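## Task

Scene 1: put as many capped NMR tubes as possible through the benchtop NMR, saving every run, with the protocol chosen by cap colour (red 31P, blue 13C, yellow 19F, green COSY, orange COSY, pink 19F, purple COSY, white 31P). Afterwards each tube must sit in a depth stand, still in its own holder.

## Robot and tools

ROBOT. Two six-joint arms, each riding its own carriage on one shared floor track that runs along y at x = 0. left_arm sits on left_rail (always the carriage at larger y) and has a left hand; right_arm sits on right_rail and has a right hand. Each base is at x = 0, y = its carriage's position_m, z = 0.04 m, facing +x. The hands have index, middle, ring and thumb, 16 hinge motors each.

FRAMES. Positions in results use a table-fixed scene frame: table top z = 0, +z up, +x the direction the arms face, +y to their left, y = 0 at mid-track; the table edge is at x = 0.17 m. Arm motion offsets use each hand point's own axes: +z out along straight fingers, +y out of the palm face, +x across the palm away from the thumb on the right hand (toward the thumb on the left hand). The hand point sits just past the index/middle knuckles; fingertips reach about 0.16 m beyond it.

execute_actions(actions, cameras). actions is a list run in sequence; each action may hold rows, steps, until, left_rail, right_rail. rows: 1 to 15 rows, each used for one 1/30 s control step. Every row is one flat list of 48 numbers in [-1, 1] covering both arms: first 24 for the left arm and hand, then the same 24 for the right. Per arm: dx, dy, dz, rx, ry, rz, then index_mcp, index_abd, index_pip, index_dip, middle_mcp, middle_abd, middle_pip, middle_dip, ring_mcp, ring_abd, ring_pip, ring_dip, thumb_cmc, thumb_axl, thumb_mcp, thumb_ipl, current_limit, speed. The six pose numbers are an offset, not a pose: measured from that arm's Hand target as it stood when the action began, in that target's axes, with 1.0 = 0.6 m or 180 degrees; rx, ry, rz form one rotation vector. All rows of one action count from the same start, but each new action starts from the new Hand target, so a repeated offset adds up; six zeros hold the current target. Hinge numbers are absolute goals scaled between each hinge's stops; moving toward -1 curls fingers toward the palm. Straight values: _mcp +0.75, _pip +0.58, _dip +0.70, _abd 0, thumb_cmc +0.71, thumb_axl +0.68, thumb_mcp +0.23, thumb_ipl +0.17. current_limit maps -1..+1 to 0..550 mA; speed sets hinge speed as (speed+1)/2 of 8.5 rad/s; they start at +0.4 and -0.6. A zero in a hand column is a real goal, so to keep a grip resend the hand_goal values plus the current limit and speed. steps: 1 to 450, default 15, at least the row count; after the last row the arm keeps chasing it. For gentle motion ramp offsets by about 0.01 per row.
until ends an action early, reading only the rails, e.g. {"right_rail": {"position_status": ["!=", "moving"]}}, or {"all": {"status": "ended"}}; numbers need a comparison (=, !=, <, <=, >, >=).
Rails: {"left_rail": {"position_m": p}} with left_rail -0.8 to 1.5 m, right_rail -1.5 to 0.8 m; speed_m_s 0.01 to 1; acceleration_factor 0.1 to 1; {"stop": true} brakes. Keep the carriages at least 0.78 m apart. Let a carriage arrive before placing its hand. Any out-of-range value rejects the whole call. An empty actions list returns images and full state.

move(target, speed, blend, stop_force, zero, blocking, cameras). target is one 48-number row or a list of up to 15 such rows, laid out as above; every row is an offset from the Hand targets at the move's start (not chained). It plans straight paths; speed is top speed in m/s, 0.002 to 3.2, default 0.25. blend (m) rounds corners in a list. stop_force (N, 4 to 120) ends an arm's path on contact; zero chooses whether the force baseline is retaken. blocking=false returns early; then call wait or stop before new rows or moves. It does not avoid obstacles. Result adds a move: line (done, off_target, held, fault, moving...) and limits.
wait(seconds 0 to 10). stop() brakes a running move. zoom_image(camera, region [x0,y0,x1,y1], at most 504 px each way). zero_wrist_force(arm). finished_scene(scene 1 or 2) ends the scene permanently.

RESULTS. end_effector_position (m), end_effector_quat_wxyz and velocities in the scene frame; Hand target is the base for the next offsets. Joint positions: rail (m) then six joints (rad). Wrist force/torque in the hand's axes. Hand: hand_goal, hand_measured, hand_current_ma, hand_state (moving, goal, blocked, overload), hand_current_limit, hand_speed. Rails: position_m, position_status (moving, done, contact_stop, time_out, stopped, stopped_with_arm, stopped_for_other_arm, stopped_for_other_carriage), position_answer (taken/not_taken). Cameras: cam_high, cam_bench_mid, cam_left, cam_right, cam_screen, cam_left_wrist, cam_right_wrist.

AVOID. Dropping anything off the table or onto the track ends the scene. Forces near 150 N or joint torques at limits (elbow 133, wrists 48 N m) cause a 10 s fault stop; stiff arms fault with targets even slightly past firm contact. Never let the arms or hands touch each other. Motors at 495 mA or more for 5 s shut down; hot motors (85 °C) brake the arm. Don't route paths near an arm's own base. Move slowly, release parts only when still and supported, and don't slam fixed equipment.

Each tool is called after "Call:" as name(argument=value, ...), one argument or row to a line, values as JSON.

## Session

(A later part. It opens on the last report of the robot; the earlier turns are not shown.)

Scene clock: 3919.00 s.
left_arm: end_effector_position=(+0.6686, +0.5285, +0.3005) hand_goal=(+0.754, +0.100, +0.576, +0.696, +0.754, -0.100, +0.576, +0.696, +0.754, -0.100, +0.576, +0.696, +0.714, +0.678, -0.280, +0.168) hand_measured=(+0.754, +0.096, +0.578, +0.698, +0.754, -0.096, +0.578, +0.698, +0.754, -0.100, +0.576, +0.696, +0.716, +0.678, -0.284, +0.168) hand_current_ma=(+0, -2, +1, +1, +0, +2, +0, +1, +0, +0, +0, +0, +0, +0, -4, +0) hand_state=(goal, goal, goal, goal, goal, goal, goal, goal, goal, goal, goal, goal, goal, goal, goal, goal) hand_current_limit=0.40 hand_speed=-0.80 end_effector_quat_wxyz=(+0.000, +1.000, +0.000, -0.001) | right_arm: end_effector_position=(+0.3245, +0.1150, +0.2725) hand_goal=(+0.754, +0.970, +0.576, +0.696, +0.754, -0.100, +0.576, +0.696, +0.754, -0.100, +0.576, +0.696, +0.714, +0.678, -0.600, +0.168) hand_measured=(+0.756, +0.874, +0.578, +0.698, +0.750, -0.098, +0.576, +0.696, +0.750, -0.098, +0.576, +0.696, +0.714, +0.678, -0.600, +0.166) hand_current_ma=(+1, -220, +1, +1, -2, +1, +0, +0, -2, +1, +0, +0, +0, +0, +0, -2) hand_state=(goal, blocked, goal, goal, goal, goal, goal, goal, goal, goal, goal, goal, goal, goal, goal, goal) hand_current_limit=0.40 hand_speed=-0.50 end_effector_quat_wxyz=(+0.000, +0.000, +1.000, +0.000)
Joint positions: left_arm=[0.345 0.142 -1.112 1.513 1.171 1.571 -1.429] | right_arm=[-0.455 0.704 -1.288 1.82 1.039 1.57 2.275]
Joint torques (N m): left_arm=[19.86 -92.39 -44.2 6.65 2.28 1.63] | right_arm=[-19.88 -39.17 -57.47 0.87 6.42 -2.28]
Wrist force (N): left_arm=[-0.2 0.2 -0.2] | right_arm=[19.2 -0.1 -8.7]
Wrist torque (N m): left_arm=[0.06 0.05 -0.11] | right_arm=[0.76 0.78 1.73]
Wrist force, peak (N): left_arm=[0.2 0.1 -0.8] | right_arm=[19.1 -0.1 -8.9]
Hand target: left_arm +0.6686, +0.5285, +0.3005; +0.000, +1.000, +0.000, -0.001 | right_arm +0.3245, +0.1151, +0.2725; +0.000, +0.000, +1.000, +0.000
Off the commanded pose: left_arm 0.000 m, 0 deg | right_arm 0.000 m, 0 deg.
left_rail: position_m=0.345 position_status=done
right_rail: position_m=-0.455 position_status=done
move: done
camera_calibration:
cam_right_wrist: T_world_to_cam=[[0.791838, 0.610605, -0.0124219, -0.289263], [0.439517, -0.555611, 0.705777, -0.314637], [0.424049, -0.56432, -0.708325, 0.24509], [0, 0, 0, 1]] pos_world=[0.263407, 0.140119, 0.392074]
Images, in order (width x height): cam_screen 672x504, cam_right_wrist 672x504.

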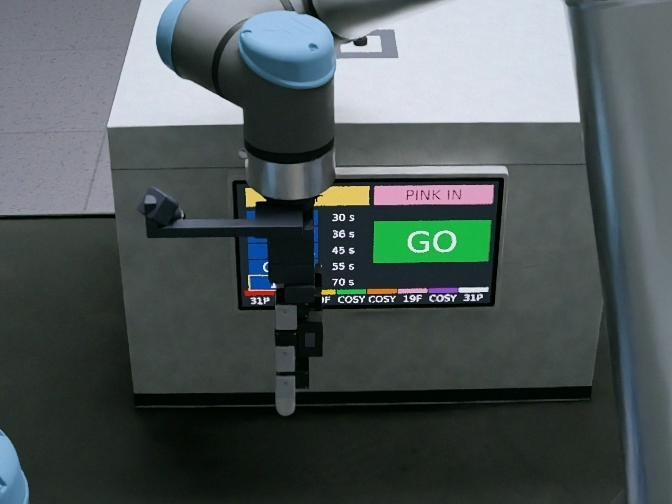

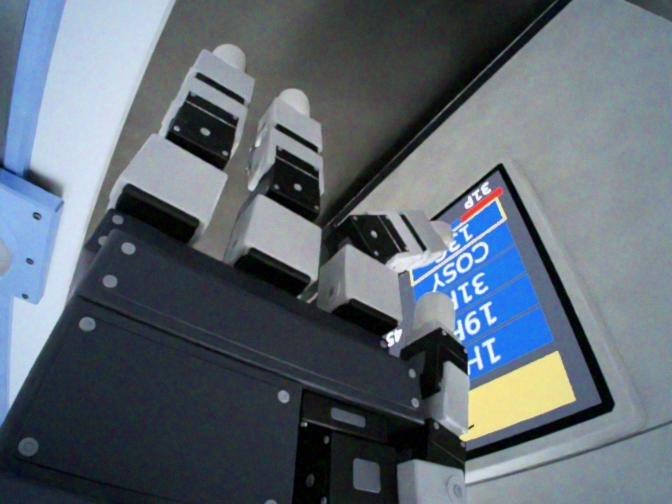

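Call:
move(
  target=[
    [0,0,0,0,0,0,0.754,0.1,0.576,0.696,0.754,-0.1,0.576,0.696,0.754,-0.1,0.576,0.696,0.714,0.678,-0.281,0.168,0.4,-0.8,0.0658,0,-0.0458,0,0,0,0.754,0.1,0.576,0.696,0.754,-0.1,0.576,0.696,0.754,-0.1,0.576,0.696,0.714,0.678,-0.281,0.168,0.4,-0.8],
    [0,0,0,0,0,0,0.754,0.1,0.576,0.696,0.754,-0.1,0.576,0.696,0.754,-0.1,0.576,0.696,0.714,0.678,-0.281,0.168,0.4,-0.8,0.0575,-0.0585,-0.4792,0,0,0,0.754,0.1,0.576,0.696,0.754,-0.1,0.576,0.696,0.754,-0.1,0.576,0.696,0.714,0.678,-0.281,0.168,0.4,-0.8],
    [0,0,0,0,0,0,0.754,0.1,0.576,0.696,0.754,-0.1,0.576,0.696,0.754,-0.1,0.576,0.696,0.714,0.678,-0.281,0.168,0.4,-0.8,-0.5578,-0.1562,-0.5125,0,0,0,0.754,0.1,0.576,0.696,0.754,-0.1,0.576,0.696,0.754,-0.1,0.576,0.696,0.714,0.678,-0.281,0.168,0.4,-0.8],
    [0,0,0,0,0,0,0.754,-0.3,0.576,0.696,0.754,0.3,0.576,0.696,0.754,-0.1,0.576,0.696,0.714,0.678,-0.281,0.168,0.75,-0.8,-0.5578,-0.1562,-0.4142,0,0,0,0.754,-0.3,0.576,0.696,0.754,0.3,0.576,0.696,0.754,-0.1,0.576,0.696,0.714,0.678,-0.281,0.168,0.75,-0.8],
    [0,0,-0.05,0,0,0,0.754,-0.3,0.576,0.696,0.754,0.3,0.576,0.696,0.754,-0.1,0.576,0.696,0.714,0.678,-0.281,0.168,0.75,-0.8,-0.5578,-0.1562,-0.4642,0,0,0,0.754,-0.3,0.576,0.696,0.754,0.3,0.576,0.696,0.754,-0.1,0.576,0.696,0.714,0.678,-0.281,0.168,0.75,-0.8],
    [0,0,-0.4992,0,0,0,0.754,-0.3,0.576,0.696,0.754,0.3,0.576,0.696,0.754,-0.1,0.576,0.696,0.714,0.678,-0.281,0.168,0.75,-0.8,-0.5578,-0.1562,-0.7292,0,0,0,0.754,-0.3,0.576,0.696,0.754,0.3,0.576,0.696,0.754,-0.1,0.576,0.696,0.714,0.678,-0.281,0.168,0.75,-0.8],
    [-0.081,0.5808,-0.6658,0,0,0,0.754,-0.3,0.576,0.696,0.754,0.3,0.576,0.696,0.754,-0.1,0.576,0.696,0.714,0.678,-0.281,0.168,0.75,-0.8,-0.4592,-0.5252,-0.7208,0,0,0,0.754,-0.3,0.576,0.696,0.754,0.3,0.576,0.696,0.754,-0.1,0.576,0.696,0.714,0.678,-0.281,0.168,0.75,-0.8],
    [-0.0227,0.9975,-0.6658,0,0,0,0.754,-0.3,0.576,0.696,0.754,0.3,0.576,0.696,0.754,-0.1,0.576,0.696,0.714,0.678,-0.281,0.168,0.75,-0.8,-0.4258,-0.9585,-0.6958,0,0,0,0.754,-0.3,0.576,0.696,0.754,0.3,0.576,0.696,0.754,-0.1,0.576,0.696,0.714,0.678,-0.281,0.168,0.75,-0.8],
  ],
  speed=[0.2, 0.7, 0.6, 0.15, 0.05, 0.45, 0.45, 0.45],
  blend=[0.02, 0.06, 0.02, 0, 0.015, 0.01, 0.05, 0],
  cameras=["cam_screen", "cam_right_wrist", "cam_left_wrist", "cam_left", "cam_right"],
)

Call:
zoom_image(
  camera="cam_left_wrist",
  region=[314, 0, 414, 100],
)

Call:
zoom_image(
  camera="cam_right_wrist",
  region=[290, 0, 390, 100],
)

Scene clock: 3961.87 s.
left_arm: end_effector_position=(+0.6558, -0.0699, +0.7001) hand_goal=(+0.754, -0.300, +0.576, +0.696, +0.754, +0.300, +0.576, +0.696, +0.754, -0.100, +0.576, +0.696, +0.714, +0.678, -0.280, +0.168) hand_measured=(+0.754, -0.058, +0.578, +0.698, +0.754, +0.044, +0.578, +0.698, +0.754, -0.100, +0.576, +0.696, +0.716, +0.678, -0.284, +0.168) hand_current_ma=(+0, +481, +1, +1, +0, -481, +0, +1, +0, +0, +0, +0, +0, +0, -4, +0) hand_state=(goal, blocked, goal, goal, goal, blocked, goal, goal, goal, goal, goal, goal, goal, goal, goal, goal) hand_current_limit=0.75 hand_speed=-0.80 end_effector_quat_wxyz=(+0.000, +1.000, +0.000, -0.001) | right_arm: end_effector_position=(+0.5801, -0.4604, +0.6894) hand_goal=(+0.754, -0.300, +0.576, +0.696, +0.754, +0.300, +0.576, +0.696, +0.754, -0.100, +0.576, +0.696, +0.714, +0.678, -0.280, +0.168) hand_measured=(+0.754, -0.106, +0.578, +0.698, +0.750, +0.098, +0.576, +0.696, +0.752, -0.100, +0.576, +0.696, +0.714, +0.678, -0.286, +0.166) hand_current_ma=(+0, +481, +1, +1, -2, -481, +0, +0, -1, +0, +0, +0, +0, +0, -8, -2) hand_state=(goal, blocked, goal, goal, goal, blocked, goal, goal, goal, goal, goal, goal, goal, goal, goal, goal) hand_current_limit=0.75 hand_speed=-0.80 end_effector_quat_wxyz=(+0.000, +0.000, +1.000, +0.000)
Joint positions: left_arm=[0.345 -0.726 -1.118 0.806 1.883 1.572 -2.298] | right_arm=[-0.455 -0.474 -1.413 1.219 1.765 1.57 1.097]
Joint torques (N m): left_arm=[-14.94 -60.8 -46.62 6.79 -2.83 -4.35] | right_arm=[-9.26 -38.76 -33.9 2.34 -3.13 -1.93]
Wrist force (N): left_arm=[0.3 0.1 0.0] | right_arm=[-0.6 0.7 -0.6]
Wrist torque (N m): left_arm=[-0.03 0.06 0.09] | right_arm=[0.15 0.12 0.17]
Wrist force, peak (N): left_arm=[0.6 -0.2 -5.5] | right_arm=[-2.3 -0.6 -54.5]
Hand target: left_arm +0.6559, -0.0700, +0.7001; +0.000, +1.000, +0.000, -0.001 | right_arm +0.5801, -0.4605, +0.6894; +0.000, +0.000, +1.000, +0.000
Off the commanded pose: left_arm 0.000 m, 0 deg | right_arm 0.000 m, 0 deg.
left_rail: position_m=0.345 position_status=done
right_rail: position_m=-0.455 position_status=done
move: done
camera_calibration:
cam_left_wrist: T_world_to_cam=[[-0.741835, 0.670448, -0.0134332, 0.521403], [0.461032, 0.524463, 0.715813, -0.810531], [0.48696, 0.524822, -0.698163, 0.337438], [0, 0, 0, 1]] pos_world=[0.596157, -0.101575, 0.82278]
cam_right_wrist: T_world_to_cam=[[0.791863, 0.610571, -0.012465, -0.135127], [0.439494, -0.55558, 0.705816, -1.04099], [0.424025, -0.564388, -0.708286, 0.107315], [0, 0, 0, 1]] pos_world=[0.519007, -0.435282, 0.809074]
Images, in order (width x height): cam_left 672x504, cam_right 672x504, cam_screen 672x504, cam_left_wrist 672x504, cam_right_wrist 672x504.

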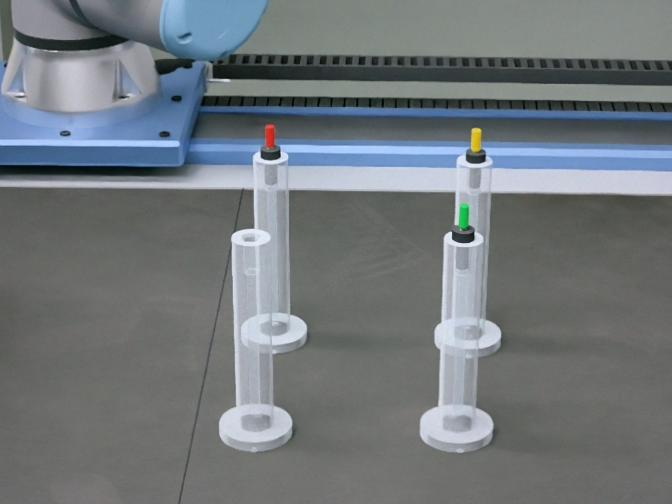

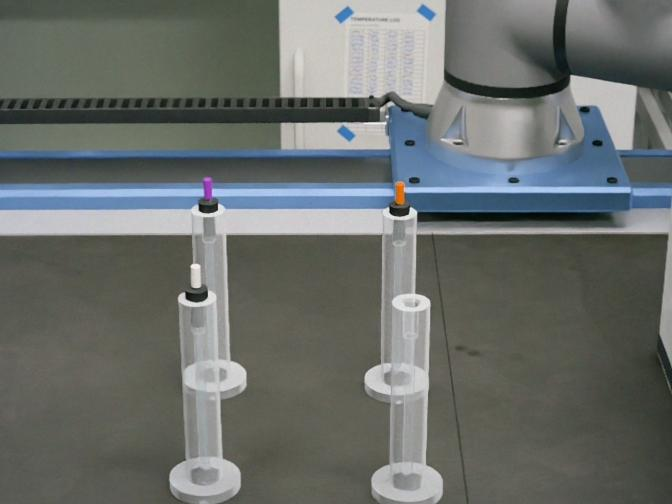

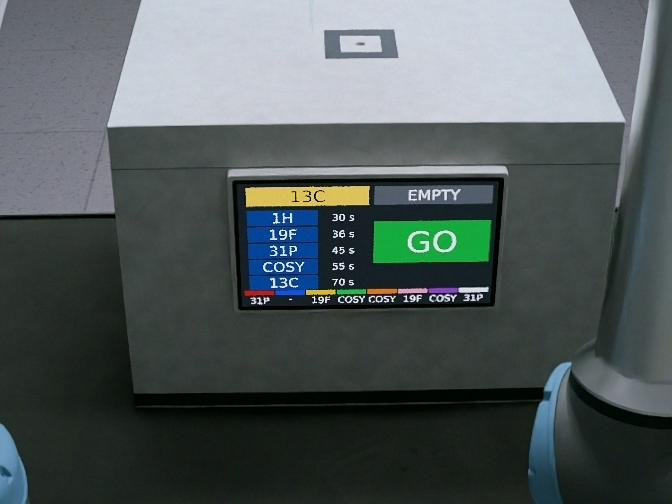

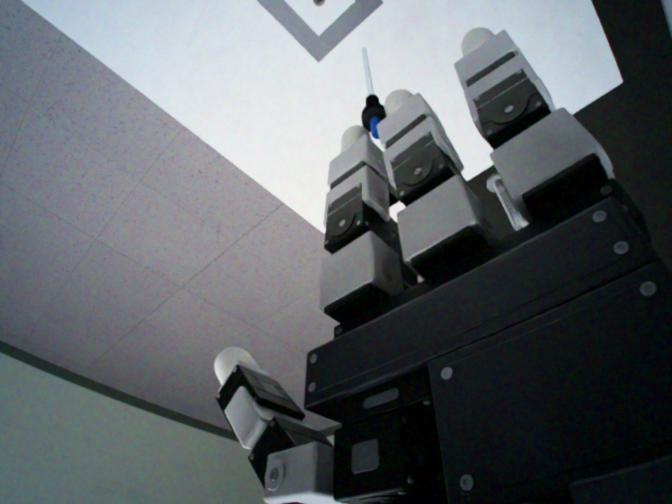

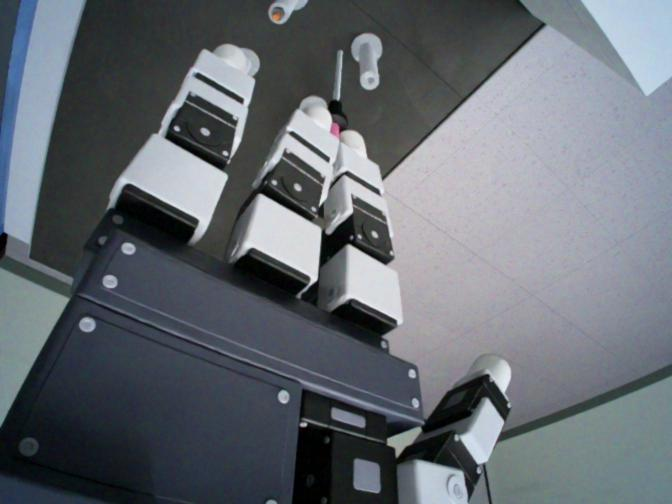

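Scaled by 5.040 from the camera's 672x504 image, which has a finer 960x720 frame.

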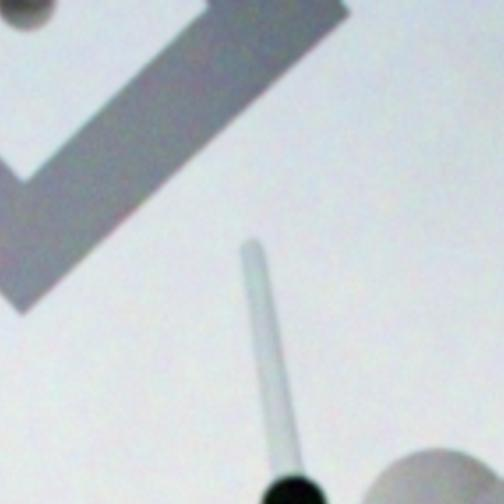

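Scaled by 5.040 from the camera's 672x504 image, which has a finer 960x720 frame.

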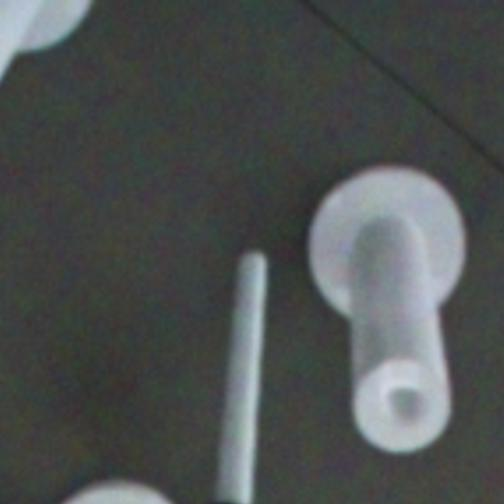

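Call:
move(
  target=[
    [0.0075,0.1015,0.0085,0,0,0,0.754,-0.3,0.576,0.696,0.754,0.3,0.576,0.696,0.754,-0.1,0.576,0.696,0.714,0.678,-0.281,0.168,0.75,-0.8,-0.1723,-0.106,0.3157,0,0,0,0.754,-0.3,0.576,0.696,0.754,0.3,0.576,0.696,0.754,-0.1,0.576,0.696,0.714,0.678,-0.281,0.168,0.75,-0.8],
    [0.0075,0.1015,0.2335,0,0,0,0.754,-0.3,0.576,0.696,0.754,0.3,0.576,0.696,0.754,-0.1,0.576,0.696,0.714,0.678,-0.281,0.168,0.75,-0.8,-0.1723,-0.106,0.6173,0,0,0,0.754,-0.3,0.576,0.696,0.754,0.3,0.576,0.696,0.754,-0.1,0.576,0.696,0.714,0.678,-0.281,0.168,0.75,-0.8],
    [0.0075,0.1015,0.3007,0,0,0,0.754,-0.3,0.576,0.696,0.754,0.3,0.576,0.696,0.754,-0.1,0.576,0.696,0.714,0.678,-0.281,0.168,0.75,-0.8,-0.1723,-0.106,0.6373,0,0,0,0.754,-0.3,0.576,0.696,0.754,0.3,0.576,0.696,0.754,-0.1,0.576,0.696,0.714,0.678,-0.281,0.168,0.75,-0.8],
  ],
  speed=[0.33, 0.17, 0.06],
  blend=[0.006, 0.005, 0],
  stop_force=6,
  cameras=["cam_screen", "cam_right"],
)

Call:
zoom_image(
  camera="cam_right",
  region=[370, 240, 470, 360],
)

Scene clock: 4016.63 s.
left_arm: end_effector_position=(+0.6602, -0.1309, +0.5232) hand_goal=(+0.754, -0.300, +0.576, +0.696, +0.754, +0.300, +0.576, +0.696, +0.754, -0.100, +0.576, +0.696, +0.714, +0.678, -0.280, +0.168) hand_measured=(+0.760, -0.058, +0.580, +0.698, +0.758, +0.044, +0.578, +0.698, +0.754, -0.100, +0.576, +0.696, +0.716, +0.678, -0.284, +0.168) hand_current_ma=(+6, +481, +3, +1, +4, -481, +1, +1, +0, +0, +0, +0, +0, +0, -4, +0) hand_state=(goal, blocked, goal, goal, goal, blocked, goal, goal, goal, goal, goal, goal, goal, goal, goal, goal) hand_current_limit=0.75 hand_speed=-0.80 end_effector_quat_wxyz=(+0.000, +1.000, +0.000, -0.001) | right_arm: end_effector_position=(+0.6832, -0.5238, +0.3092) hand_goal=(+0.754, -0.300, +0.576, +0.696, +0.754, +0.300, +0.576, +0.696, +0.754, -0.100, +0.576, +0.696, +0.714, +0.678, -0.280, +0.168) hand_measured=(+0.754, -0.108, +0.578, +0.698, +0.752, +0.098, +0.576, +0.696, +0.752, -0.100, +0.576, +0.696, +0.714, +0.678, -0.286, +0.166) hand_current_ma=(+0, +481, +1, +1, -2, -481, +0, +0, -1, +0, +0, +0, +0, +0, -8, -2) hand_state=(goal, blocked, goal, goal, goal, blocked, goal, goal, goal, goal, goal, goal, goal, goal, goal, goal) hand_current_limit=0.75 hand_speed=-0.80 end_effector_quat_wxyz=(+0.000, +0.000, +1.000, +0.000)
Joint positions: left_arm=[0.345 -0.785 -1.104 1.101 1.575 1.572 -2.356] | right_arm=[-0.455 -0.489 -1.151 1.554 1.168 1.57 1.082]
Joint torques (N m): left_arm=[0.09 -61.45 -47.22 6.45 0.96 -3.37] | right_arm=[-5.55 -88.1 -52.96 5.54 -1.31 1.05]
Wrist force (N): left_arm=[0.3 -0.6 -2.3] | right_arm=[-0.5 0.1 -2.7]
Wrist torque (N m): left_arm=[0.33 0.13 0.07] | right_arm=[0.27 0.05 0.10]
Wrist force, peak (N): left_arm=[1.3 -1.0 -25.9] | right_arm=[-0.2 0.2 -12.7]
Hand target: left_arm +0.6602, -0.1309, +0.5232; +0.000, +1.000, +0.000, -0.001 (not the last commanded pose) | right_arm +0.6832, -0.5238, +0.3092; +0.000, +0.000, +1.000, +0.000 (not the last commanded pose)
Off the commanded pose: left_arm 0.004 m, 0 deg | right_arm 0.002 m, 0 deg.
left_rail: position_m=0.345 position_status=done
right_rail: position_m=-0.455 position_status=done
move: contact (left_arm, right_arm); path passed 2 of 3 targets
Images, in order (width x height): cam_right 672x504, cam_screen 672x504.

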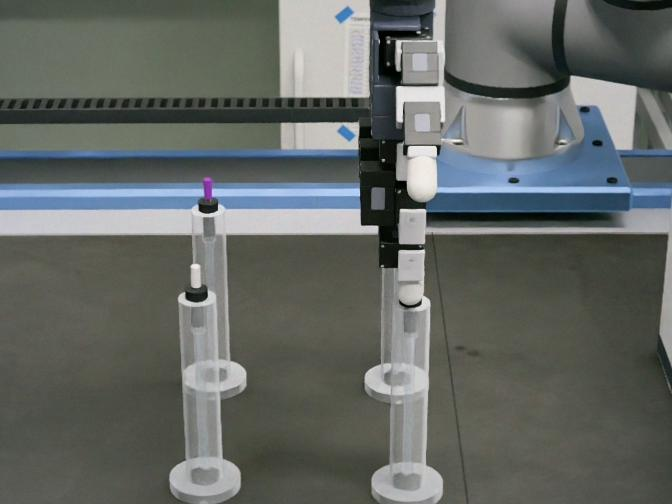

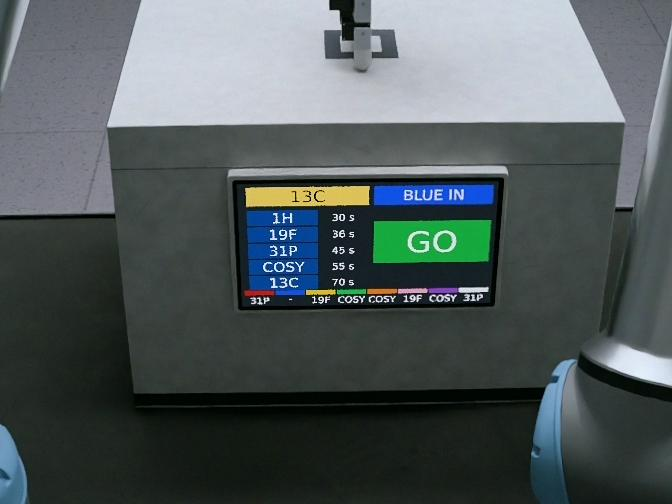

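Scaled by 4.200 from the camera's 672x504 image, which has a finer 960x720 frame.

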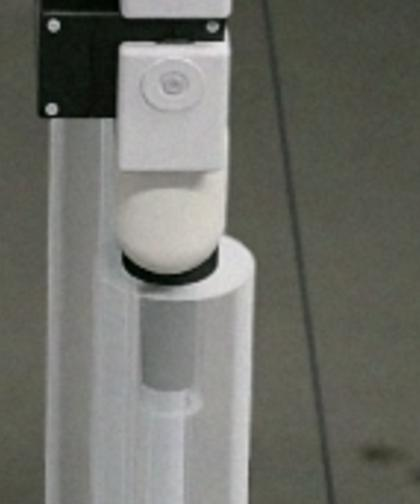

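Call:
move(
  target=[
    [0,0,0,0,0,0,0.754,0.1,0.576,0.696,0.754,-0.1,0.576,0.696,0.754,-0.1,0.576,0.696,0.714,0.678,-0.281,0.168,0.4,-0.8,0,0,0,0,0,0,0.754,0.1,0.576,0.696,0.754,-0.1,0.576,0.696,0.754,-0.1,0.576,0.696,0.714,0.678,-0.281,0.168,0.4,-0.8],
    [0,0,-0.1667,0,0,0,0.754,0.1,0.576,0.696,0.754,-0.1,0.576,0.696,0.754,-0.1,0.576,0.696,0.714,0.678,-0.281,0.168,0.4,-0.8,0,0,-0.1667,0,0,0,0.754,0.1,0.576,0.696,0.754,-0.1,0.576,0.696,0.754,-0.1,0.576,0.696,0.714,0.678,-0.281,0.168,0.4,-0.8],
    [-0.0337,-0.4182,-0.2113,0,0,0,0.754,0.1,0.576,0.696,0.754,-0.1,0.576,0.696,0.754,-0.1,0.576,0.696,0.714,0.678,-0.281,0.168,0.4,-0.8,0.472,0.173,-0.3347,0,0,0,0.754,0.1,0.576,0.696,0.754,-0.1,0.576,0.696,0.754,-0.1,0.576,0.696,0.714,0.678,-0.281,0.168,0.4,-0.8],
    [-0.0503,-0.7182,-0.2197,0,0,0,0.754,0.1,0.576,0.696,0.754,-0.1,0.576,0.696,0.754,-0.1,0.576,0.696,0.714,0.678,-0.281,0.168,0.4,-0.8,0.672,0.723,-0.2347,0,0,0,0.754,0.1,0.576,0.696,0.754,-0.1,0.576,0.696,0.754,-0.1,0.576,0.696,0.714,0.678,-0.281,0.168,0.4,-0.8],
    [-0.0503,-0.7182,-0.2197,0,0,0,0.754,0.1,0.576,0.696,0.754,-0.1,0.576,0.696,0.754,-0.1,0.576,0.696,0.714,0.678,-0.281,0.168,0.4,-0.8,0.6653,0.723,0.1497,0,0,0,0.754,0.1,0.576,0.696,0.754,-0.1,0.576,0.696,0.754,-0.1,0.576,0.696,0.714,0.678,-0.281,0.168,0.4,-0.8],
    [-0.0503,-0.7182,-0.2197,0,0,0,0.754,0.1,0.576,0.696,0.754,-0.1,0.576,0.696,0.754,-0.1,0.576,0.696,0.714,0.678,-0.281,0.168,0.4,-0.8,0.624,0.723,0.1497,0,0,0,0.754,0.1,0.576,0.696,0.754,-0.1,0.576,0.696,0.754,-0.1,0.576,0.696,0.714,0.678,-0.281,0.168,0.4,-0.8],
    [-0.0503,-0.7182,-0.2197,0,0,0,0.754,0.1,0.576,0.696,0.754,-0.1,0.576,0.696,0.754,-0.1,0.576,0.696,0.714,0.678,-0.281,0.168,0.4,-0.8,0.6603,0.723,0.1497,0,0,0,0.754,0.1,0.576,0.696,0.754,-0.1,0.576,0.696,0.754,-0.1,0.576,0.696,0.714,0.678,-0.281,0.168,0.4,-0.8],
  ],
  speed=[0.1, 0.25, 0.7, 0.7, 0.6, 0.1, 0.2],
  blend=[0, 0.03, 0.08, 0.08, 0.02, 0, 0],
  cameras=["cam_screen", "cam_right"],
)

Call:
zoom_image(
  camera="cam_right",
  region=[370, 240, 470, 360],
)

Scene clock: 4076.50 s.
left_arm: end_effector_position=(+0.6299, +0.3000, +0.6551) hand_goal=(+0.754, +0.100, +0.576, +0.696, +0.754, -0.100, +0.576, +0.696, +0.754, -0.100, +0.576, +0.696, +0.714, +0.678, -0.280, +0.168) hand_measured=(+0.754, +0.096, +0.578, +0.698, +0.754, -0.096, +0.578, +0.698, +0.754, -0.100, +0.576, +0.696, +0.716, +0.678, -0.284, +0.168) hand_current_ma=(+0, -2, +1, +1, +0, +2, +1, +1, +0, +0, +0, +0, +0, +0, -4, +0) hand_state=(goal, goal, goal, goal, goal, goal, goal, goal, goal, goal, goal, goal, goal, goal, goal, goal) hand_current_limit=0.40 hand_speed=-0.80 end_effector_quat_wxyz=(+0.000, +1.000, +0.000, -0.001) | right_arm: end_effector_position=(+0.2874, -0.0898, +0.2199) hand_goal=(+0.754, +0.100, +0.576, +0.696, +0.754, -0.100, +0.576, +0.696, +0.754, -0.100, +0.576, +0.696, +0.714, +0.678, -0.280, +0.168) hand_measured=(+0.754, +0.098, +0.578, +0.698, +0.752, -0.096, +0.576, +0.696, +0.752, -0.100, +0.576, +0.696, +0.716, +0.680, -0.288, +0.164) hand_current_ma=(+0, -1, +1, +1, -2, +2, +0, +0, -1, +0, +0, +0, +2, +1, -11, -3) hand_state=(goal, goal, goal, goal, goal, goal, goal, goal, goal, goal, goal, goal, goal, goal, goal, goal) hand_current_limit=0.40 hand_speed=-0.80 end_effector_quat_wxyz=(+0.000, +0.000, +1.000, +0.000)
Joint positions: left_arm=[0.345 -0.224 -1.344 1.197 1.719 1.571 -1.796] | right_arm=[-0.455 0.344 -1.53 2.226 0.875 1.57 1.915]
Joint torques (N m): left_arm=[20.34 -43.12 -47.34 6.87 2.34 3.89] | right_arm=[7.62 -51 -17.01 2.59 1.25 1.31]
Wrist force (N): left_arm=[0.0 0.1 0.0] | right_arm=[-0.1 0.5 -0.3]
Wrist torque (N m): left_arm=[0.04 0.09 -0.07] | right_arm=[0.07 0.03 -0.10]
Wrist force, peak (N): left_arm=[-1.4 0.1 -3.7] | right_arm=[6.1 0.1 -3.7]
Hand target: left_arm +0.6299, +0.3000, +0.6551; +0.000, +1.000, +0.000, -0.001 | right_arm +0.2871, -0.0898, +0.2200; +0.000, +0.000, +1.000, +0.000
Off the commanded pose: left_arm 0.000 m, 0 deg | right_arm 0.000 m, 0 deg.
left_rail: position_m=0.345 position_status=done
right_rail: position_m=-0.455 position_status=done
move: done; blend cut to 0.0124 m at target 5
Images, in order (width x height): cam_right 672x504, cam_screen 672x504.

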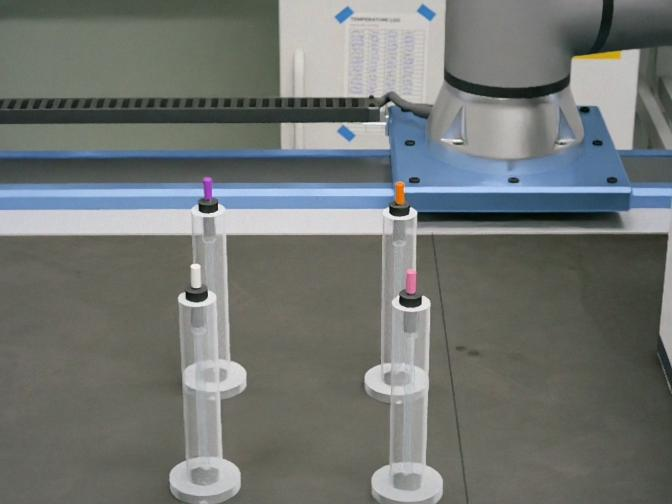

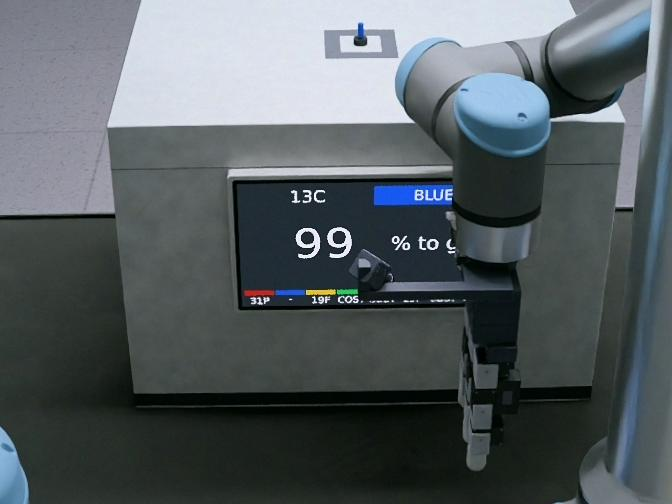

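Scaled by 4.200 from the camera's 672x504 image, which has a finer 960x720 frame.

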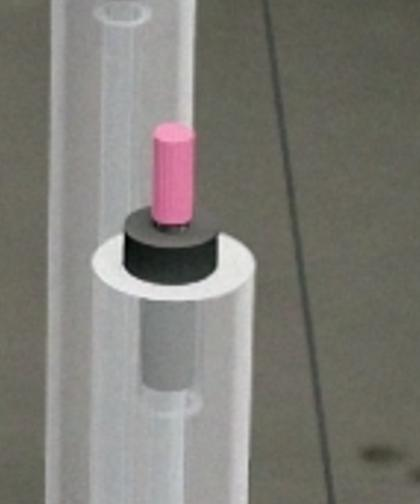

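Call:
wait(
  seconds=10,
)

Call:
wait(
  seconds=10,
  cameras=["cam_screen"],
)

Scene clock: 4115.17 s.
left_arm: end_effector_position=(+0.6299, +0.3000, +0.6551) hand_goal=(+0.754, +0.100, +0.576, +0.696, +0.754, -0.100, +0.576, +0.696, +0.754, -0.100, +0.576, +0.696, +0.714, +0.678, -0.280, +0.168) hand_measured=(+0.754, +0.096, +0.578, +0.698, +0.754, -0.096, +0.578, +0.698, +0.754, -0.100, +0.576, +0.696, +0.716, +0.678, -0.284, +0.168) hand_current_ma=(+0, -2, +1, +1, +0, +2, +1, +1, +0, +0, +0, +0, +0, +0, -4, +0) hand_state=(goal, goal, goal, goal, goal, goal, goal, goal, goal, goal, goal, goal, goal, goal, goal, goal) hand_current_limit=0.40 hand_speed=-0.80 end_effector_quat_wxyz=(+0.000, +1.000, +0.000, -0.001) | right_arm: end_effector_position=(+0.2871, -0.0898, +0.2200) hand_goal=(+0.754, +0.100, +0.576, +0.696, +0.754, -0.100, +0.576, +0.696, +0.754, -0.100, +0.576, +0.696, +0.714, +0.678, -0.280, +0.168) hand_measured=(+0.754, +0.098, +0.578, +0.698, +0.752, -0.096, +0.576, +0.696, +0.752, -0.100, +0.576, +0.696, +0.716, +0.680, -0.288, +0.164) hand_current_ma=(+0, -1, +1, +1, -2, +2, +0, +0, -1, +0, +0, +0, +2, +1, -11, -3) hand_state=(goal, goal, goal, goal, goal, goal, goal, goal, goal, goal, goal, goal, goal, goal, goal, goal) hand_current_limit=0.40 hand_speed=-0.80 end_effector_quat_wxyz=(+0.000, +0.000, +1.000, +0.000)
Joint positions: left_arm=[0.345 -0.224 -1.344 1.197 1.719 1.571 -1.796] | right_arm=[-0.455 0.345 -1.53 2.226 0.875 1.57 1.916]
Joint torques (N m): left_arm=[20.05 -43.99 -46.86 6.64 2.1 3.89] | right_arm=[9.25 -52.32 -17.63 5.31 3.33 1.49]
Wrist force (N): left_arm=[-0.1 0.3 0.0] | right_arm=[0.4 0.2 -0.2]
Wrist torque (N m): left_arm=[0.06 0.11 -0.09] | right_arm=[0.04 -0.03 -0.07]
Wrist force, peak (N): left_arm=[0.2 0.2 0.6] | right_arm=[-0.3 0.7 -0.9]
Hand target: left_arm +0.6299, +0.3000, +0.6551; +0.000, +1.000, +0.000, -0.001 | right_arm +0.2871, -0.0898, +0.2200; +0.000, +0.000, +1.000, +0.000
Off the commanded pose: left_arm 0.000 m, 0 deg | right_arm 0.000 m, 0 deg.
left_rail: position_m=0.345 position_status=done
right_rail: position_m=-0.455 position_status=done
wait: 10.00 s; at rest from the start

Scene clock: 4125.17 s.
left_arm: end_effector_position=(+0.6299, +0.3000, +0.6551) hand_goal=(+0.754, +0.100, +0.576, +0.696, +0.754, -0.100, +0.576, +0.696, +0.754, -0.100, +0.576, +0.696, +0.714, +0.678, -0.280, +0.168) hand_measured=(+0.754, +0.096, +0.578, +0.698, +0.754, -0.096, +0.578, +0.698, +0.754, -0.100, +0.576, +0.696, +0.716, +0.678, -0.284, +0.168) hand_current_ma=(+0, -2, +1, +1, +0, +2, +1, +1, +0, +0, +0, +0, +0, +0, -4, +0) hand_state=(goal, goal, goal, goal, goal, goal, goal, goal, goal, goal, goal, goal, goal, goal, goal, goal) hand_current_limit=0.40 hand_speed=-0.80 end_effector_quat_wxyz=(+0.000, +1.000, +0.000, -0.001) | right_arm: end_effector_position=(+0.2871, -0.0898, +0.2200) hand_goal=(+0.754, +0.100, +0.576, +0.696, +0.754, -0.100, +0.576, +0.696, +0.754, -0.100, +0.576, +0.696, +0.714, +0.678, -0.280, +0.168) hand_measured=(+0.754, +0.098, +0.578, +0.698, +0.752, -0.096, +0.576, +0.696, +0.752, -0.100, +0.576, +0.696, +0.716, +0.680, -0.288, +0.164) hand_current_ma=(+0, -1, +1, +1, -2, +2, +0, +0, -1, +0, +0, +0, +2, +1, -11, -3) hand_state=(goal, goal, goal, goal, goal, goal, goal, goal, goal, goal, goal, goal, goal, goal, goal, goal) hand_current_limit=0.40 hand_speed=-0.80 end_effector_quat_wxyz=(+0.000, +0.000, +1.000, +0.000)
Joint positions: left_arm=[0.345 -0.224 -1.344 1.197 1.719 1.571 -1.796] | right_arm=[-0.455 0.345 -1.53 2.226 0.875 1.57 1.916]
Joint torques (N m): left_arm=[19.64 -42.8 -47.19 6.64 2.44 3.55] | right_arm=[9.6 -52.97 -16.65 5.42 3.33 1.44]
Wrist force (N): left_arm=[0.0 0.1 0.0] | right_arm=[-0.4 0.6 -0.6]
Wrist torque (N m): left_arm=[0.04 0.10 -0.08] | right_arm=[0.12 0.07 -0.11]
Wrist force, peak (N): left_arm=[0.4 0.3 0.3] | right_arm=[0.3 1.1 -0.3]
Hand target: left_arm +0.6299, +0.3000, +0.6551; +0.000, +1.000, +0.000, -0.001 | right_arm +0.2871, -0.0898, +0.2200; +0.000, +0.000, +1.000, +0.000
Off the commanded pose: left_arm 0.000 m, 0 deg | right_arm 0.000 m, 0 deg.
left_rail: position_m=0.345 position_status=done
right_rail: position_m=-0.455 position_status=done
wait: 10.00 s
Images, in order (width x height): cam_screen 672x504.

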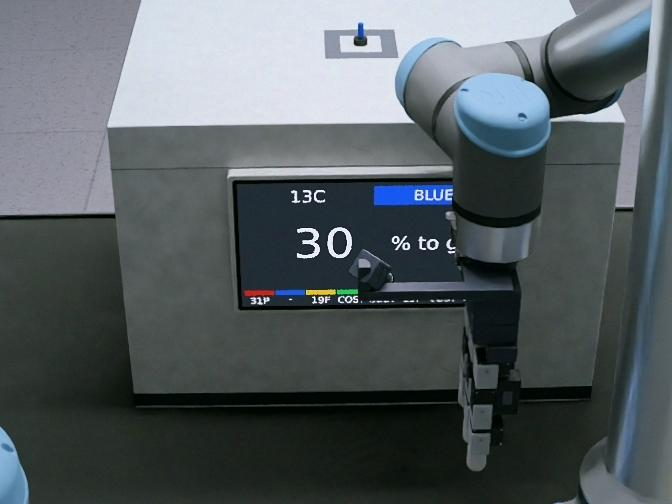

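Call:
wait(
  seconds=10,
)

Call:
wait(
  seconds=10,
  cameras=["cam_screen"],
)

Scene clock: 4138.07 s.
left_arm: end_effector_position=(+0.6299, +0.3000, +0.6551) hand_goal=(+0.754, +0.100, +0.576, +0.696, +0.754, -0.100, +0.576, +0.696, +0.754, -0.100, +0.576, +0.696, +0.714, +0.678, -0.280, +0.168) hand_measured=(+0.754, +0.096, +0.578, +0.698, +0.754, -0.096, +0.578, +0.698, +0.754, -0.100, +0.576, +0.696, +0.716, +0.678, -0.284, +0.168) hand_current_ma=(+0, -2, +1, +1, +0, +2, +1, +1, +0, +0, +0, +0, +0, +0, -4, +0) hand_state=(goal, goal, goal, goal, goal, goal, goal, goal, goal, goal, goal, goal, goal, goal, goal, goal) hand_current_limit=0.40 hand_speed=-0.80 end_effector_quat_wxyz=(+0.000, +1.000, +0.000, -0.001) | right_arm: end_effector_position=(+0.2871, -0.0898, +0.2200) hand_goal=(+0.754, +0.100, +0.576, +0.696, +0.754, -0.100, +0.576, +0.696, +0.754, -0.100, +0.576, +0.696, +0.714, +0.678, -0.280, +0.168) hand_measured=(+0.754, +0.098, +0.578, +0.698, +0.752, -0.096, +0.576, +0.696, +0.752, -0.100, +0.576, +0.696, +0.716, +0.680, -0.288, +0.164) hand_current_ma=(+0, -1, +1, +1, -2, +2, +0, +0, -1, +0, +0, +0, +2, +1, -11, -3) hand_state=(goal, goal, goal, goal, goal, goal, goal, goal, goal, goal, goal, goal, goal, goal, goal, goal) hand_current_limit=0.40 hand_speed=-0.80 end_effector_quat_wxyz=(+0.000, +0.000, +1.000, +0.000)
Joint positions: left_arm=[0.345 -0.224 -1.344 1.197 1.719 1.571 -1.796] | right_arm=[-0.455 0.345 -1.53 2.226 0.875 1.57 1.916]
Joint torques (N m): left_arm=[18.19 -44.21 -47.09 6.52 1.96 3.42] | right_arm=[10.56 -50.88 -18.56 5.12 2.82 1.31]
Wrist force (N): left_arm=[0.1 0.0 0.2] | right_arm=[0.0 0.7 -0.1]
Wrist torque (N m): left_arm=[0.01 0.08 -0.06] | right_arm=[0.09 0.01 -0.09]
Wrist force, peak (N): left_arm=[0.4 0.2 0.4] | right_arm=[-0.3 0.5 -1.0]
Hand target: left_arm +0.6299, +0.3000, +0.6551; +0.000, +1.000, +0.000, -0.001 | right_arm +0.2871, -0.0898, +0.2200; +0.000, +0.000, +1.000, +0.000
Off the commanded pose: left_arm 0.000 m, 0 deg | right_arm 0.000 m, 0 deg.
left_rail: position_m=0.345 position_status=done
right_rail: position_m=-0.455 position_status=done
wait: 10.00 s; at rest from the start

Scene clock: 4148.07 s.
left_arm: end_effector_position=(+0.6299, +0.3000, +0.6551) hand_goal=(+0.754, +0.100, +0.576, +0.696, +0.754, -0.100, +0.576, +0.696, +0.754, -0.100, +0.576, +0.696, +0.714, +0.678, -0.280, +0.168) hand_measured=(+0.754, +0.096, +0.578, +0.698, +0.754, -0.096, +0.578, +0.698, +0.754, -0.100, +0.576, +0.696, +0.716, +0.678, -0.284, +0.168) hand_current_ma=(+0, -2, +1, +1, +0, +2, +1, +1, +0, +0, +0, +0, +0, +0, -4, +0) hand_state=(goal, goal, goal, goal, goal, goal, goal, goal, goal, goal, goal, goal, goal, goal, goal, goal) hand_current_limit=0.40 hand_speed=-0.80 end_effector_quat_wxyz=(+0.000, +1.000, +0.000, -0.001) | right_arm: end_effector_position=(+0.2871, -0.0898, +0.2200) hand_goal=(+0.754, +0.100, +0.576, +0.696, +0.754, -0.100, +0.576, +0.696, +0.754, -0.100, +0.576, +0.696, +0.714, +0.678, -0.280, +0.168) hand_measured=(+0.754, +0.098, +0.578, +0.698, +0.752, -0.096, +0.576, +0.696, +0.752, -0.100, +0.576, +0.696, +0.716, +0.680, -0.288, +0.164) hand_current_ma=(+0, -1, +1, +1, -2, +2, +0, +0, -1, +0, +0, +0, +2, +1, -11, -3) hand_state=(goal, goal, goal, goal, goal, goal, goal, goal, goal, goal, goal, goal, goal, goal, goal, goal) hand_current_limit=0.40 hand_speed=-0.80 end_effector_quat_wxyz=(+0.000, +0.000, +1.000, +0.000)
Joint positions: left_arm=[0.345 -0.224 -1.344 1.197 1.719 1.571 -1.796] | right_arm=[-0.455 0.345 -1.53 2.226 0.875 1.57 1.916]
Joint torques (N m): left_arm=[17.37 -45.65 -46.95 6.3 1.88 3.33] | right_arm=[9.98 -52.9 -16.84 5.32 3.39 1.46]
Wrist force (N): left_arm=[0.1 0.3 -0.1] | right_arm=[-0.1 0.5 -0.6]
Wrist torque (N m): left_arm=[0.08 0.07 -0.06] | right_arm=[0.12 0.03 -0.09]
Wrist force, peak (N): left_arm=[0.4 0.2 0.4] | right_arm=[0.0 0.4 -0.9]
Hand target: left_arm +0.6299, +0.3000, +0.6551; +0.000, +1.000, +0.000, -0.001 | right_arm +0.2871, -0.0898, +0.2200; +0.000, +0.000, +1.000, +0.000
Off the commanded pose: left_arm 0.000 m, 0 deg | right_arm 0.000 m, 0 deg.
left_rail: position_m=0.345 position_status=done
right_rail: position_m=-0.455 position_status=done
wait: 10.00 s
Images, in order (width x height): cam_screen 672x504.

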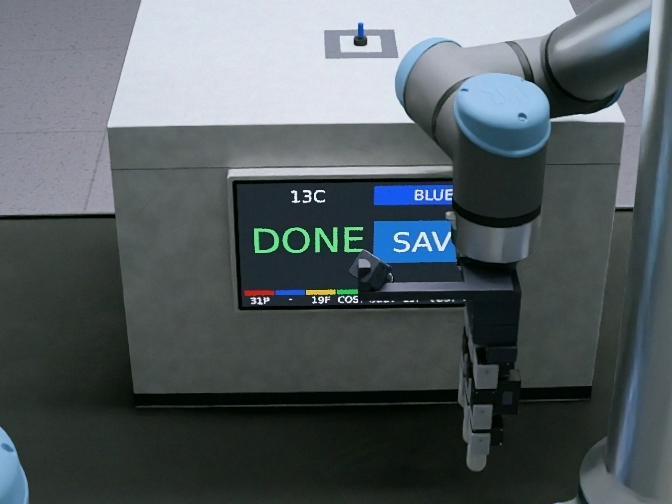

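Call:
move(
  target=[
    [0,0,0,0,0,0,0.754,0.1,0.576,0.696,0.754,-0.1,0.576,0.696,0.754,-0.1,0.576,0.696,0.714,0.678,-0.281,0.168,0.4,-0.8,-0.0362,0,0,0,0,0,0.754,0.1,0.576,0.696,0.754,-0.1,0.576,0.696,0.754,-0.1,0.576,0.696,0.714,0.678,-0.281,0.168,0.4,-0.8],
    [0.0085,0.0833,0.0085,0,0,0,0.754,0.1,0.576,0.696,0.754,-0.1,0.576,0.696,0.754,-0.1,0.576,0.696,0.714,0.678,-0.281,0.168,0.4,-0.8,0.0202,-0.0503,-0.1333,0,0,0,0.754,0.1,0.576,0.696,0.754,-0.1,0.576,0.696,0.754,-0.1,0.576,0.696,0.714,0.678,-0.281,0.168,0.4,-0.8],
    [0.0168,0.2833,0.0252,0,0,0,0.754,0.1,0.576,0.696,0.754,-0.1,0.576,0.696,0.754,-0.1,0.576,0.696,0.714,0.678,-0.281,0.168,0.4,-0.8,-0.1215,-0.4503,-0.4667,0,0,0,0.754,0.1,0.576,0.696,0.754,-0.1,0.576,0.696,0.754,-0.1,0.576,0.696,0.714,0.678,-0.281,0.168,0.4,-0.8],
    [0.0508,0.7182,0.0918,0,0,0,0.754,0.1,0.576,0.696,0.754,-0.1,0.576,0.696,0.754,-0.1,0.576,0.696,0.714,0.678,-0.281,0.168,0.4,-0.8,-0.2215,-0.6837,-0.5,0,0,0,0.754,0.1,0.576,0.696,0.754,-0.1,0.576,0.696,0.754,-0.1,0.576,0.696,0.714,0.678,-0.281,0.168,0.4,-0.8],
    [0.0508,0.7182,0.2227,0,0,0,0.754,-0.3,0.576,0.696,0.754,0.3,0.576,0.696,0.754,-0.1,0.576,0.696,0.714,0.678,-0.281,0.168,0.75,-0.8,-0.2215,-0.6837,-0.5,0,0,0,0.754,0.1,0.576,0.696,0.754,-0.1,0.576,0.696,0.754,-0.1,0.576,0.696,0.714,0.678,-0.281,0.168,0.4,-0.8],
    [0.0508,0.7182,0.1727,0,0,0,0.754,-0.3,0.576,0.696,0.754,0.3,0.576,0.696,0.754,-0.1,0.576,0.696,0.714,0.678,-0.281,0.168,0.75,-0.8,-0.2215,-0.6837,-0.5,0,0,0,0.754,0.1,0.576,0.696,0.754,-0.1,0.576,0.696,0.754,-0.1,0.576,0.696,0.714,0.678,-0.281,0.168,0.4,-0.8],
    [0.0508,0.7182,-0.0915,0,0,0,0.754,-0.3,0.576,0.696,0.754,0.3,0.576,0.696,0.754,-0.1,0.576,0.696,0.714,0.678,-0.281,0.168,0.75,-0.8,-0.2215,-0.6837,-0.5,0,0,0,0.754,0.1,0.576,0.696,0.754,-0.1,0.576,0.696,0.754,-0.1,0.576,0.696,0.714,0.678,-0.281,0.168,0.4,-0.8],
    [-0.0165,0.3667,-0.0798,0,0,0,0.754,-0.3,0.576,0.696,0.754,0.3,0.576,0.696,0.754,-0.1,0.576,0.696,0.714,0.678,-0.281,0.168,0.75,-0.8,-0.2215,-0.6837,-0.5,0,0,0,0.754,0.1,0.576,0.696,0.754,-0.1,0.576,0.696,0.754,-0.1,0.576,0.696,0.714,0.678,-0.281,0.168,0.4,-0.8],
    [-0.0415,-0.1,-0.0665,0,0,0,0.754,-0.3,0.576,0.696,0.754,0.3,0.576,0.696,0.754,-0.1,0.576,0.696,0.714,0.678,-0.281,0.168,0.75,-0.8,-0.2215,-0.6837,-0.5,0,0,0,0.754,0.1,0.576,0.696,0.754,-0.1,0.576,0.696,0.754,-0.1,0.576,0.696,0.714,0.678,-0.281,0.168,0.4,-0.8],
    [0.0638,-0.3808,0.2252,0,0,0,0.754,-0.3,0.576,0.696,0.754,0.3,0.576,0.696,0.754,-0.1,0.576,0.696,0.714,0.678,-0.281,0.168,0.75,-0.8,-0.2215,-0.6837,-0.5,0,0,0,0.754,0.1,0.576,0.696,0.754,-0.1,0.576,0.696,0.754,-0.1,0.576,0.696,0.714,0.678,-0.281,0.168,0.4,-0.8],
  ],
  speed=[0.1, 0.4, 0.7, 0.6, 0.15, 0.05, 0.45, 0.45, 0.45, 0.45],
  blend=[0, 0.04, 0.08, 0.02, 0, 0.015, 0.01, 0.06, 0.05, 0],
  cameras=["cam_screen", "cam_left", "cam_left_wrist"],
)

Call:
zoom_image(
  camera="cam_left_wrist",
  region=[314, 0, 414, 100],
)

Call:
zoom_image(
  camera="cam_left",
  region=[220, 120, 300, 260],
)

Call:
zoom_image(
  camera="cam_left",
  region=[210, 20, 310, 140],
)

Scene clock: 4187.57 s.
left_arm: end_effector_position=(+0.6677, +0.5284, +0.5201) hand_goal=(+0.754, -0.300, +0.576, +0.696, +0.754, +0.300, +0.576, +0.696, +0.754, -0.100, +0.576, +0.696, +0.714, +0.678, -0.280, +0.168) hand_measured=(+0.754, -0.108, +0.578, +0.698, +0.754, +0.098, +0.578, +0.698, +0.754, -0.100, +0.576, +0.696, +0.714, +0.678, -0.284, +0.168) hand_current_ma=(+0, +481, +1, +1, +0, -481, +1, +1, +0, +0, +0, +0, +0, +0, -4, +0) hand_state=(goal, blocked, goal, goal, goal, blocked, goal, goal, goal, goal, goal, goal, goal, goal, goal, goal) hand_current_limit=0.75 hand_speed=-0.80 end_effector_quat_wxyz=(+0.000, +1.000, +0.000, -0.001) end_effector_velocity=(+0.001, +0.003, -0.001) end_effector_angular_velocity=(+0.000, +0.000, +0.003) | right_arm: end_effector_position=(+0.4201, -0.5003, +0.5196) hand_goal=(+0.754, +0.100, +0.576, +0.696, +0.754, -0.100, +0.576, +0.696, +0.754, -0.100, +0.576, +0.696, +0.714, +0.678, -0.280, +0.168) hand_measured=(+0.754, +0.098, +0.578, +0.698, +0.752, -0.096, +0.576, +0.696, +0.752, -0.100, +0.576, +0.696, +0.714, +0.678, -0.288, +0.166) hand_current_ma=(+0, -1, +1, +1, -2, +2, +0, +0, -1, +0, +0, +0, +0, +0, -9, -3) hand_state=(goal, goal, goal, goal, goal, goal, goal, goal, goal, goal, goal, goal, goal, goal, goal, goal) hand_current_limit=0.40 hand_speed=-0.80 end_effector_quat_wxyz=(+0.000, +0.000, +1.000, +0.000)
Joint positions: left_arm=[0.345 0.142 -1.194 1.235 1.53 1.571 -1.429] | right_arm=[-0.455 -0.747 -1.682 1.793 1.46 1.571 0.825]
Joint velocities: left_arm=[0 0.005 0.003 -0.002 -0.001 0 0.002] | right_arm=[within noise]
Joint torques (N m): left_arm=[20.26 -54.03 -47.61 2.4 2.34 4.18] | right_arm=[-11.1 -18.27 -57.64 6.09 -3.43 -2.03]
Wrist force (N): left_arm=[-0.1 -0.1 -0.4] | right_arm=[-0.1 0.1 -0.8]
Wrist torque (N m): left_arm=[0.04 0.05 -0.11] | right_arm=[0.08 0.03 0.21]
Wrist force, peak (N): left_arm=[1.1 -0.4 -41.6] | right_arm=[5.8 0.0 -3.9]
Hand target: left_arm +0.6679, +0.5286, +0.5199; +0.000, +1.000, +0.000, -0.001 | right_arm +0.4201, -0.5003, +0.5196; +0.000, +0.000, +1.000, +0.000
Off the commanded pose: left_arm 0.000 m, 0 deg | right_arm 0.000 m, 0 deg.
left_rail: position_m=0.345 position_status=done
right_rail: position_m=-0.455 position_status=done
move: done
camera_calibration:
cam_left_wrist: T_world_to_cam=[[-0.741841, 0.670449, -0.0130336, 0.126572], [0.461236, 0.524266, 0.715825, -1.00098], [0.486757, 0.525017, -0.698158, -0.108002], [0, 0, 0, 1]] pos_world=[0.608157, 0.496625, 0.642778]
Images, in order (width x height): cam_left 672x504, cam_screen 672x504, cam_left_wrist 672x504.

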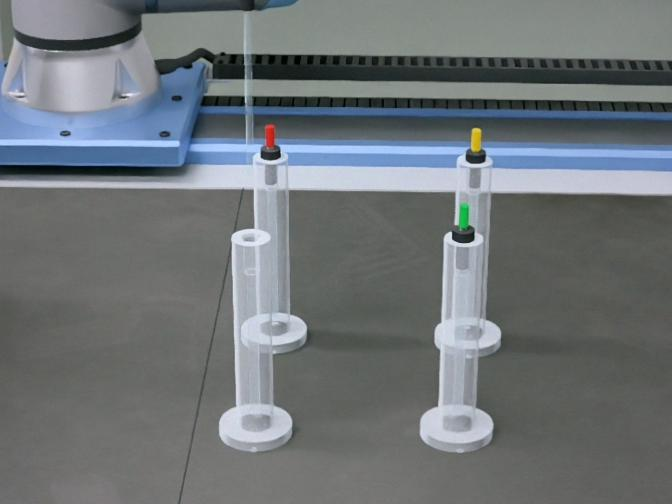

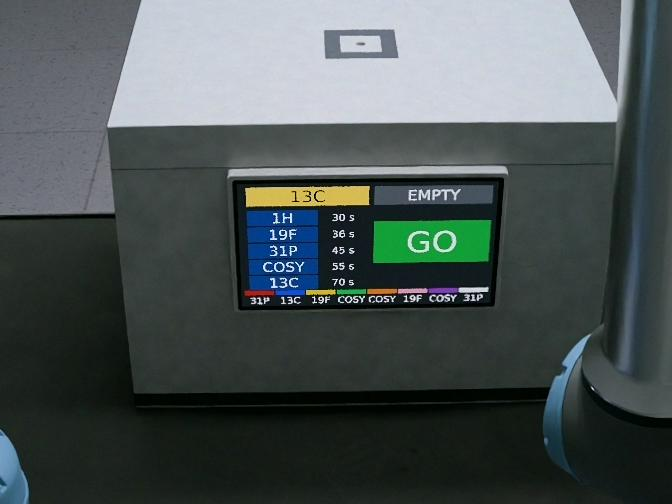

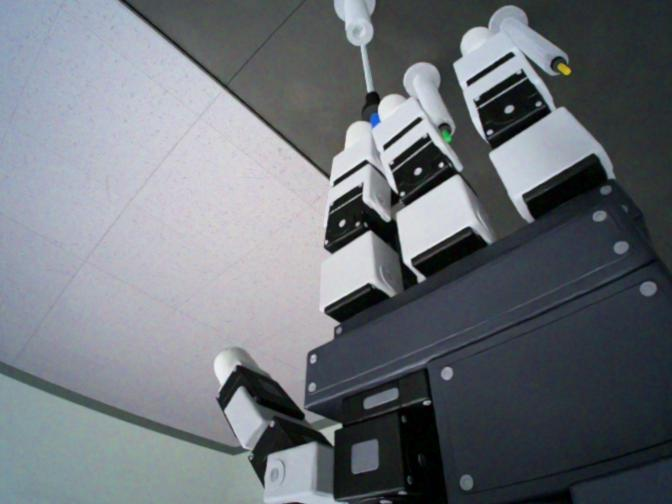

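Scaled by 5.040 from the camera's 672x504 image, which has a finer 960x720 frame.

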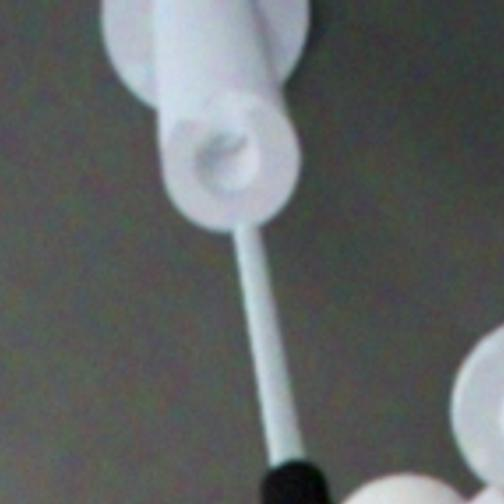

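Scaled by 3.600 from the camera's 672x504 image, which has a finer 960x720 frame.

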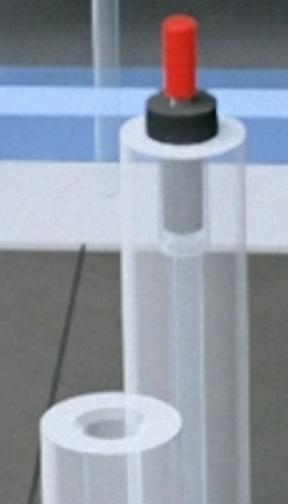

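Scaled by 4.200 from the camera's 672x504 image, which has a finer 960x720 frame.

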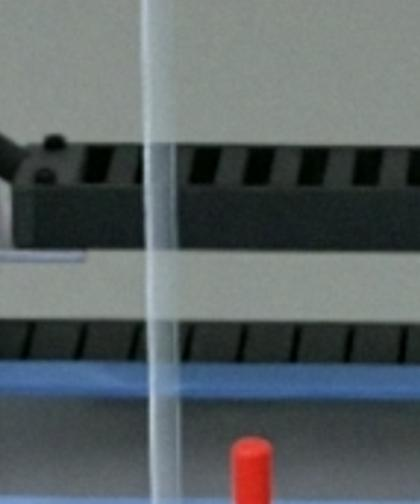

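Call:
move(
  target=[
    [0,0.0002,0.3348,0,0,0,0.754,-0.3,0.576,0.696,0.754,0.3,0.576,0.696,0.754,-0.1,0.576,0.696,0.714,0.678,-0.281,0.168,0.75,-0.8,0,0,0,0,0,0,0.754,0.1,0.576,0.696,0.754,-0.1,0.576,0.696,0.754,-0.1,0.576,0.696,0.714,0.678,-0.281,0.168,0.4,-0.8],
    [0,0.0002,0.3548,0,0,0,0.754,-0.3,0.576,0.696,0.754,0.3,0.576,0.696,0.754,-0.1,0.576,0.696,0.714,0.678,-0.281,0.168,0.75,-0.8,0,0,0,0,0,0,0.754,0.1,0.576,0.696,0.754,-0.1,0.576,0.696,0.754,-0.1,0.576,0.696,0.714,0.678,-0.281,0.168,0.4,-0.8],
  ],
  speed=[0.2, 0.06],
  blend=[0.005, 0],
  stop_force=5,
  cameras=["cam_left"],
)

Call:
zoom_image(
  camera="cam_left",
  region=[210, 180, 300, 300],
)

Scene clock: 4218.60 s.
left_arm: end_effector_position=(+0.6674, +0.5284, +0.3091) hand_goal=(+0.754, -0.300, +0.576, +0.696, +0.754, +0.300, +0.576, +0.696, +0.754, -0.100, +0.576, +0.696, +0.714, +0.678, -0.280, +0.168) hand_measured=(+0.752, -0.108, +0.576, +0.696, +0.752, +0.098, +0.576, +0.696, +0.754, -0.100, +0.576, +0.696, +0.714, +0.678, -0.284, +0.168) hand_current_ma=(-1, +481, +0, +0, -1, -481, +0, +0, +0, +0, +0, +0, +0, +0, -4, +0) hand_state=(goal, blocked, goal, goal, goal, blocked, goal, goal, goal, goal, goal, goal, goal, goal, goal, goal) hand_current_limit=0.75 hand_speed=-0.80 end_effector_quat_wxyz=(+0.000, +1.000, +0.000, -0.001) | right_arm: end_effector_position=(+0.4201, -0.5003, +0.5196) hand_goal=(+0.754, +0.100, +0.576, +0.696, +0.754, -0.100, +0.576, +0.696, +0.754, -0.100, +0.576, +0.696, +0.714, +0.678, -0.280, +0.168) hand_measured=(+0.754, +0.098, +0.578, +0.698, +0.752, -0.096, +0.576, +0.696, +0.752, -0.100, +0.576, +0.696, +0.714, +0.678, -0.288, +0.166) hand_current_ma=(+0, -1, +1, +1, -2, +2, +0, +0, -1, +0, +0, +0, +0, +0, -9, -3) hand_state=(goal, goal, goal, goal, goal, goal, goal, goal, goal, goal, goal, goal, goal, goal, goal, goal) hand_current_limit=0.40 hand_speed=-0.80 end_effector_quat_wxyz=(+0.000, +0.000, +1.000, +0.000)
Joint positions: left_arm=[0.345 0.142 -1.119 1.507 1.184 1.571 -1.429] | right_arm=[-0.455 -0.747 -1.682 1.793 1.46 1.571 0.825]
Joint torques (N m): left_arm=[-8.89 -90.77 -43.33 6.77 -2.25 -2.84] | right_arm=[-9.06 -18 -57.02 6.11 -2.96 -2.1]
Wrist force (N): left_arm=[0.3 0.0 -2.8] | right_arm=[0.2 0.5 -0.8]
Wrist torque (N m): left_arm=[0.22 0.13 0.02] | right_arm=[0.12 0.00 0.24]
Wrist force, peak (N): left_arm=[1.6 0.2 -11.5] | right_arm=[0.2 0.4 -1.2]
Hand target: left_arm +0.6674, +0.5285, +0.3091; +0.000, +1.000, +0.000, -0.001 (not the last commanded pose) | right_arm +0.4201, -0.5003, +0.5196; +0.000, +0.000, +1.000, +0.000
Off the commanded pose: left_arm 0.002 m, 0 deg | right_arm 0.000 m, 0 deg.
left_rail: position_m=0.345 position_status=done
right_rail: position_m=-0.455 position_status=done
move: contact (left_arm); path passed 1 of 2 targets
Images, in order (width x height): cam_left 672x504.

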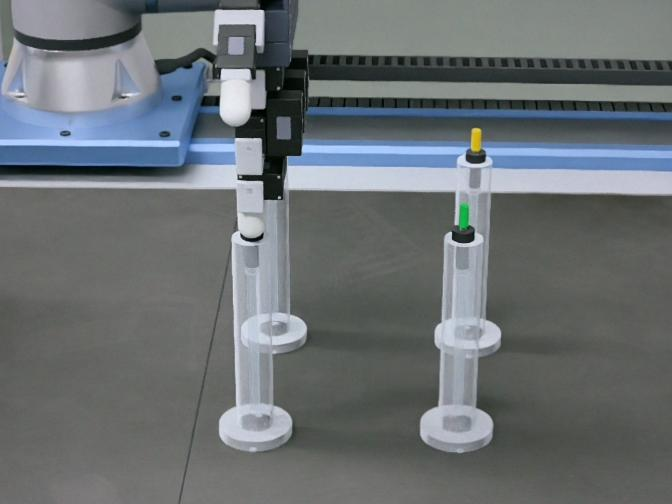

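Scaled by 4.200 from the camera's 672x504 image, which has a finer 960x720 frame.

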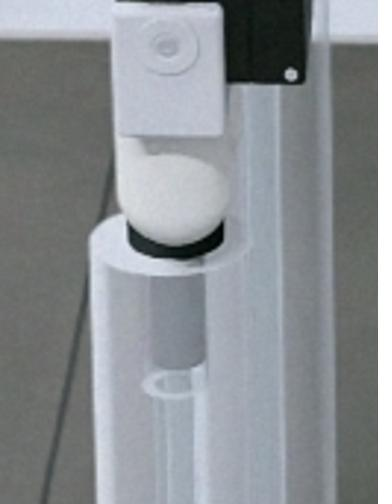

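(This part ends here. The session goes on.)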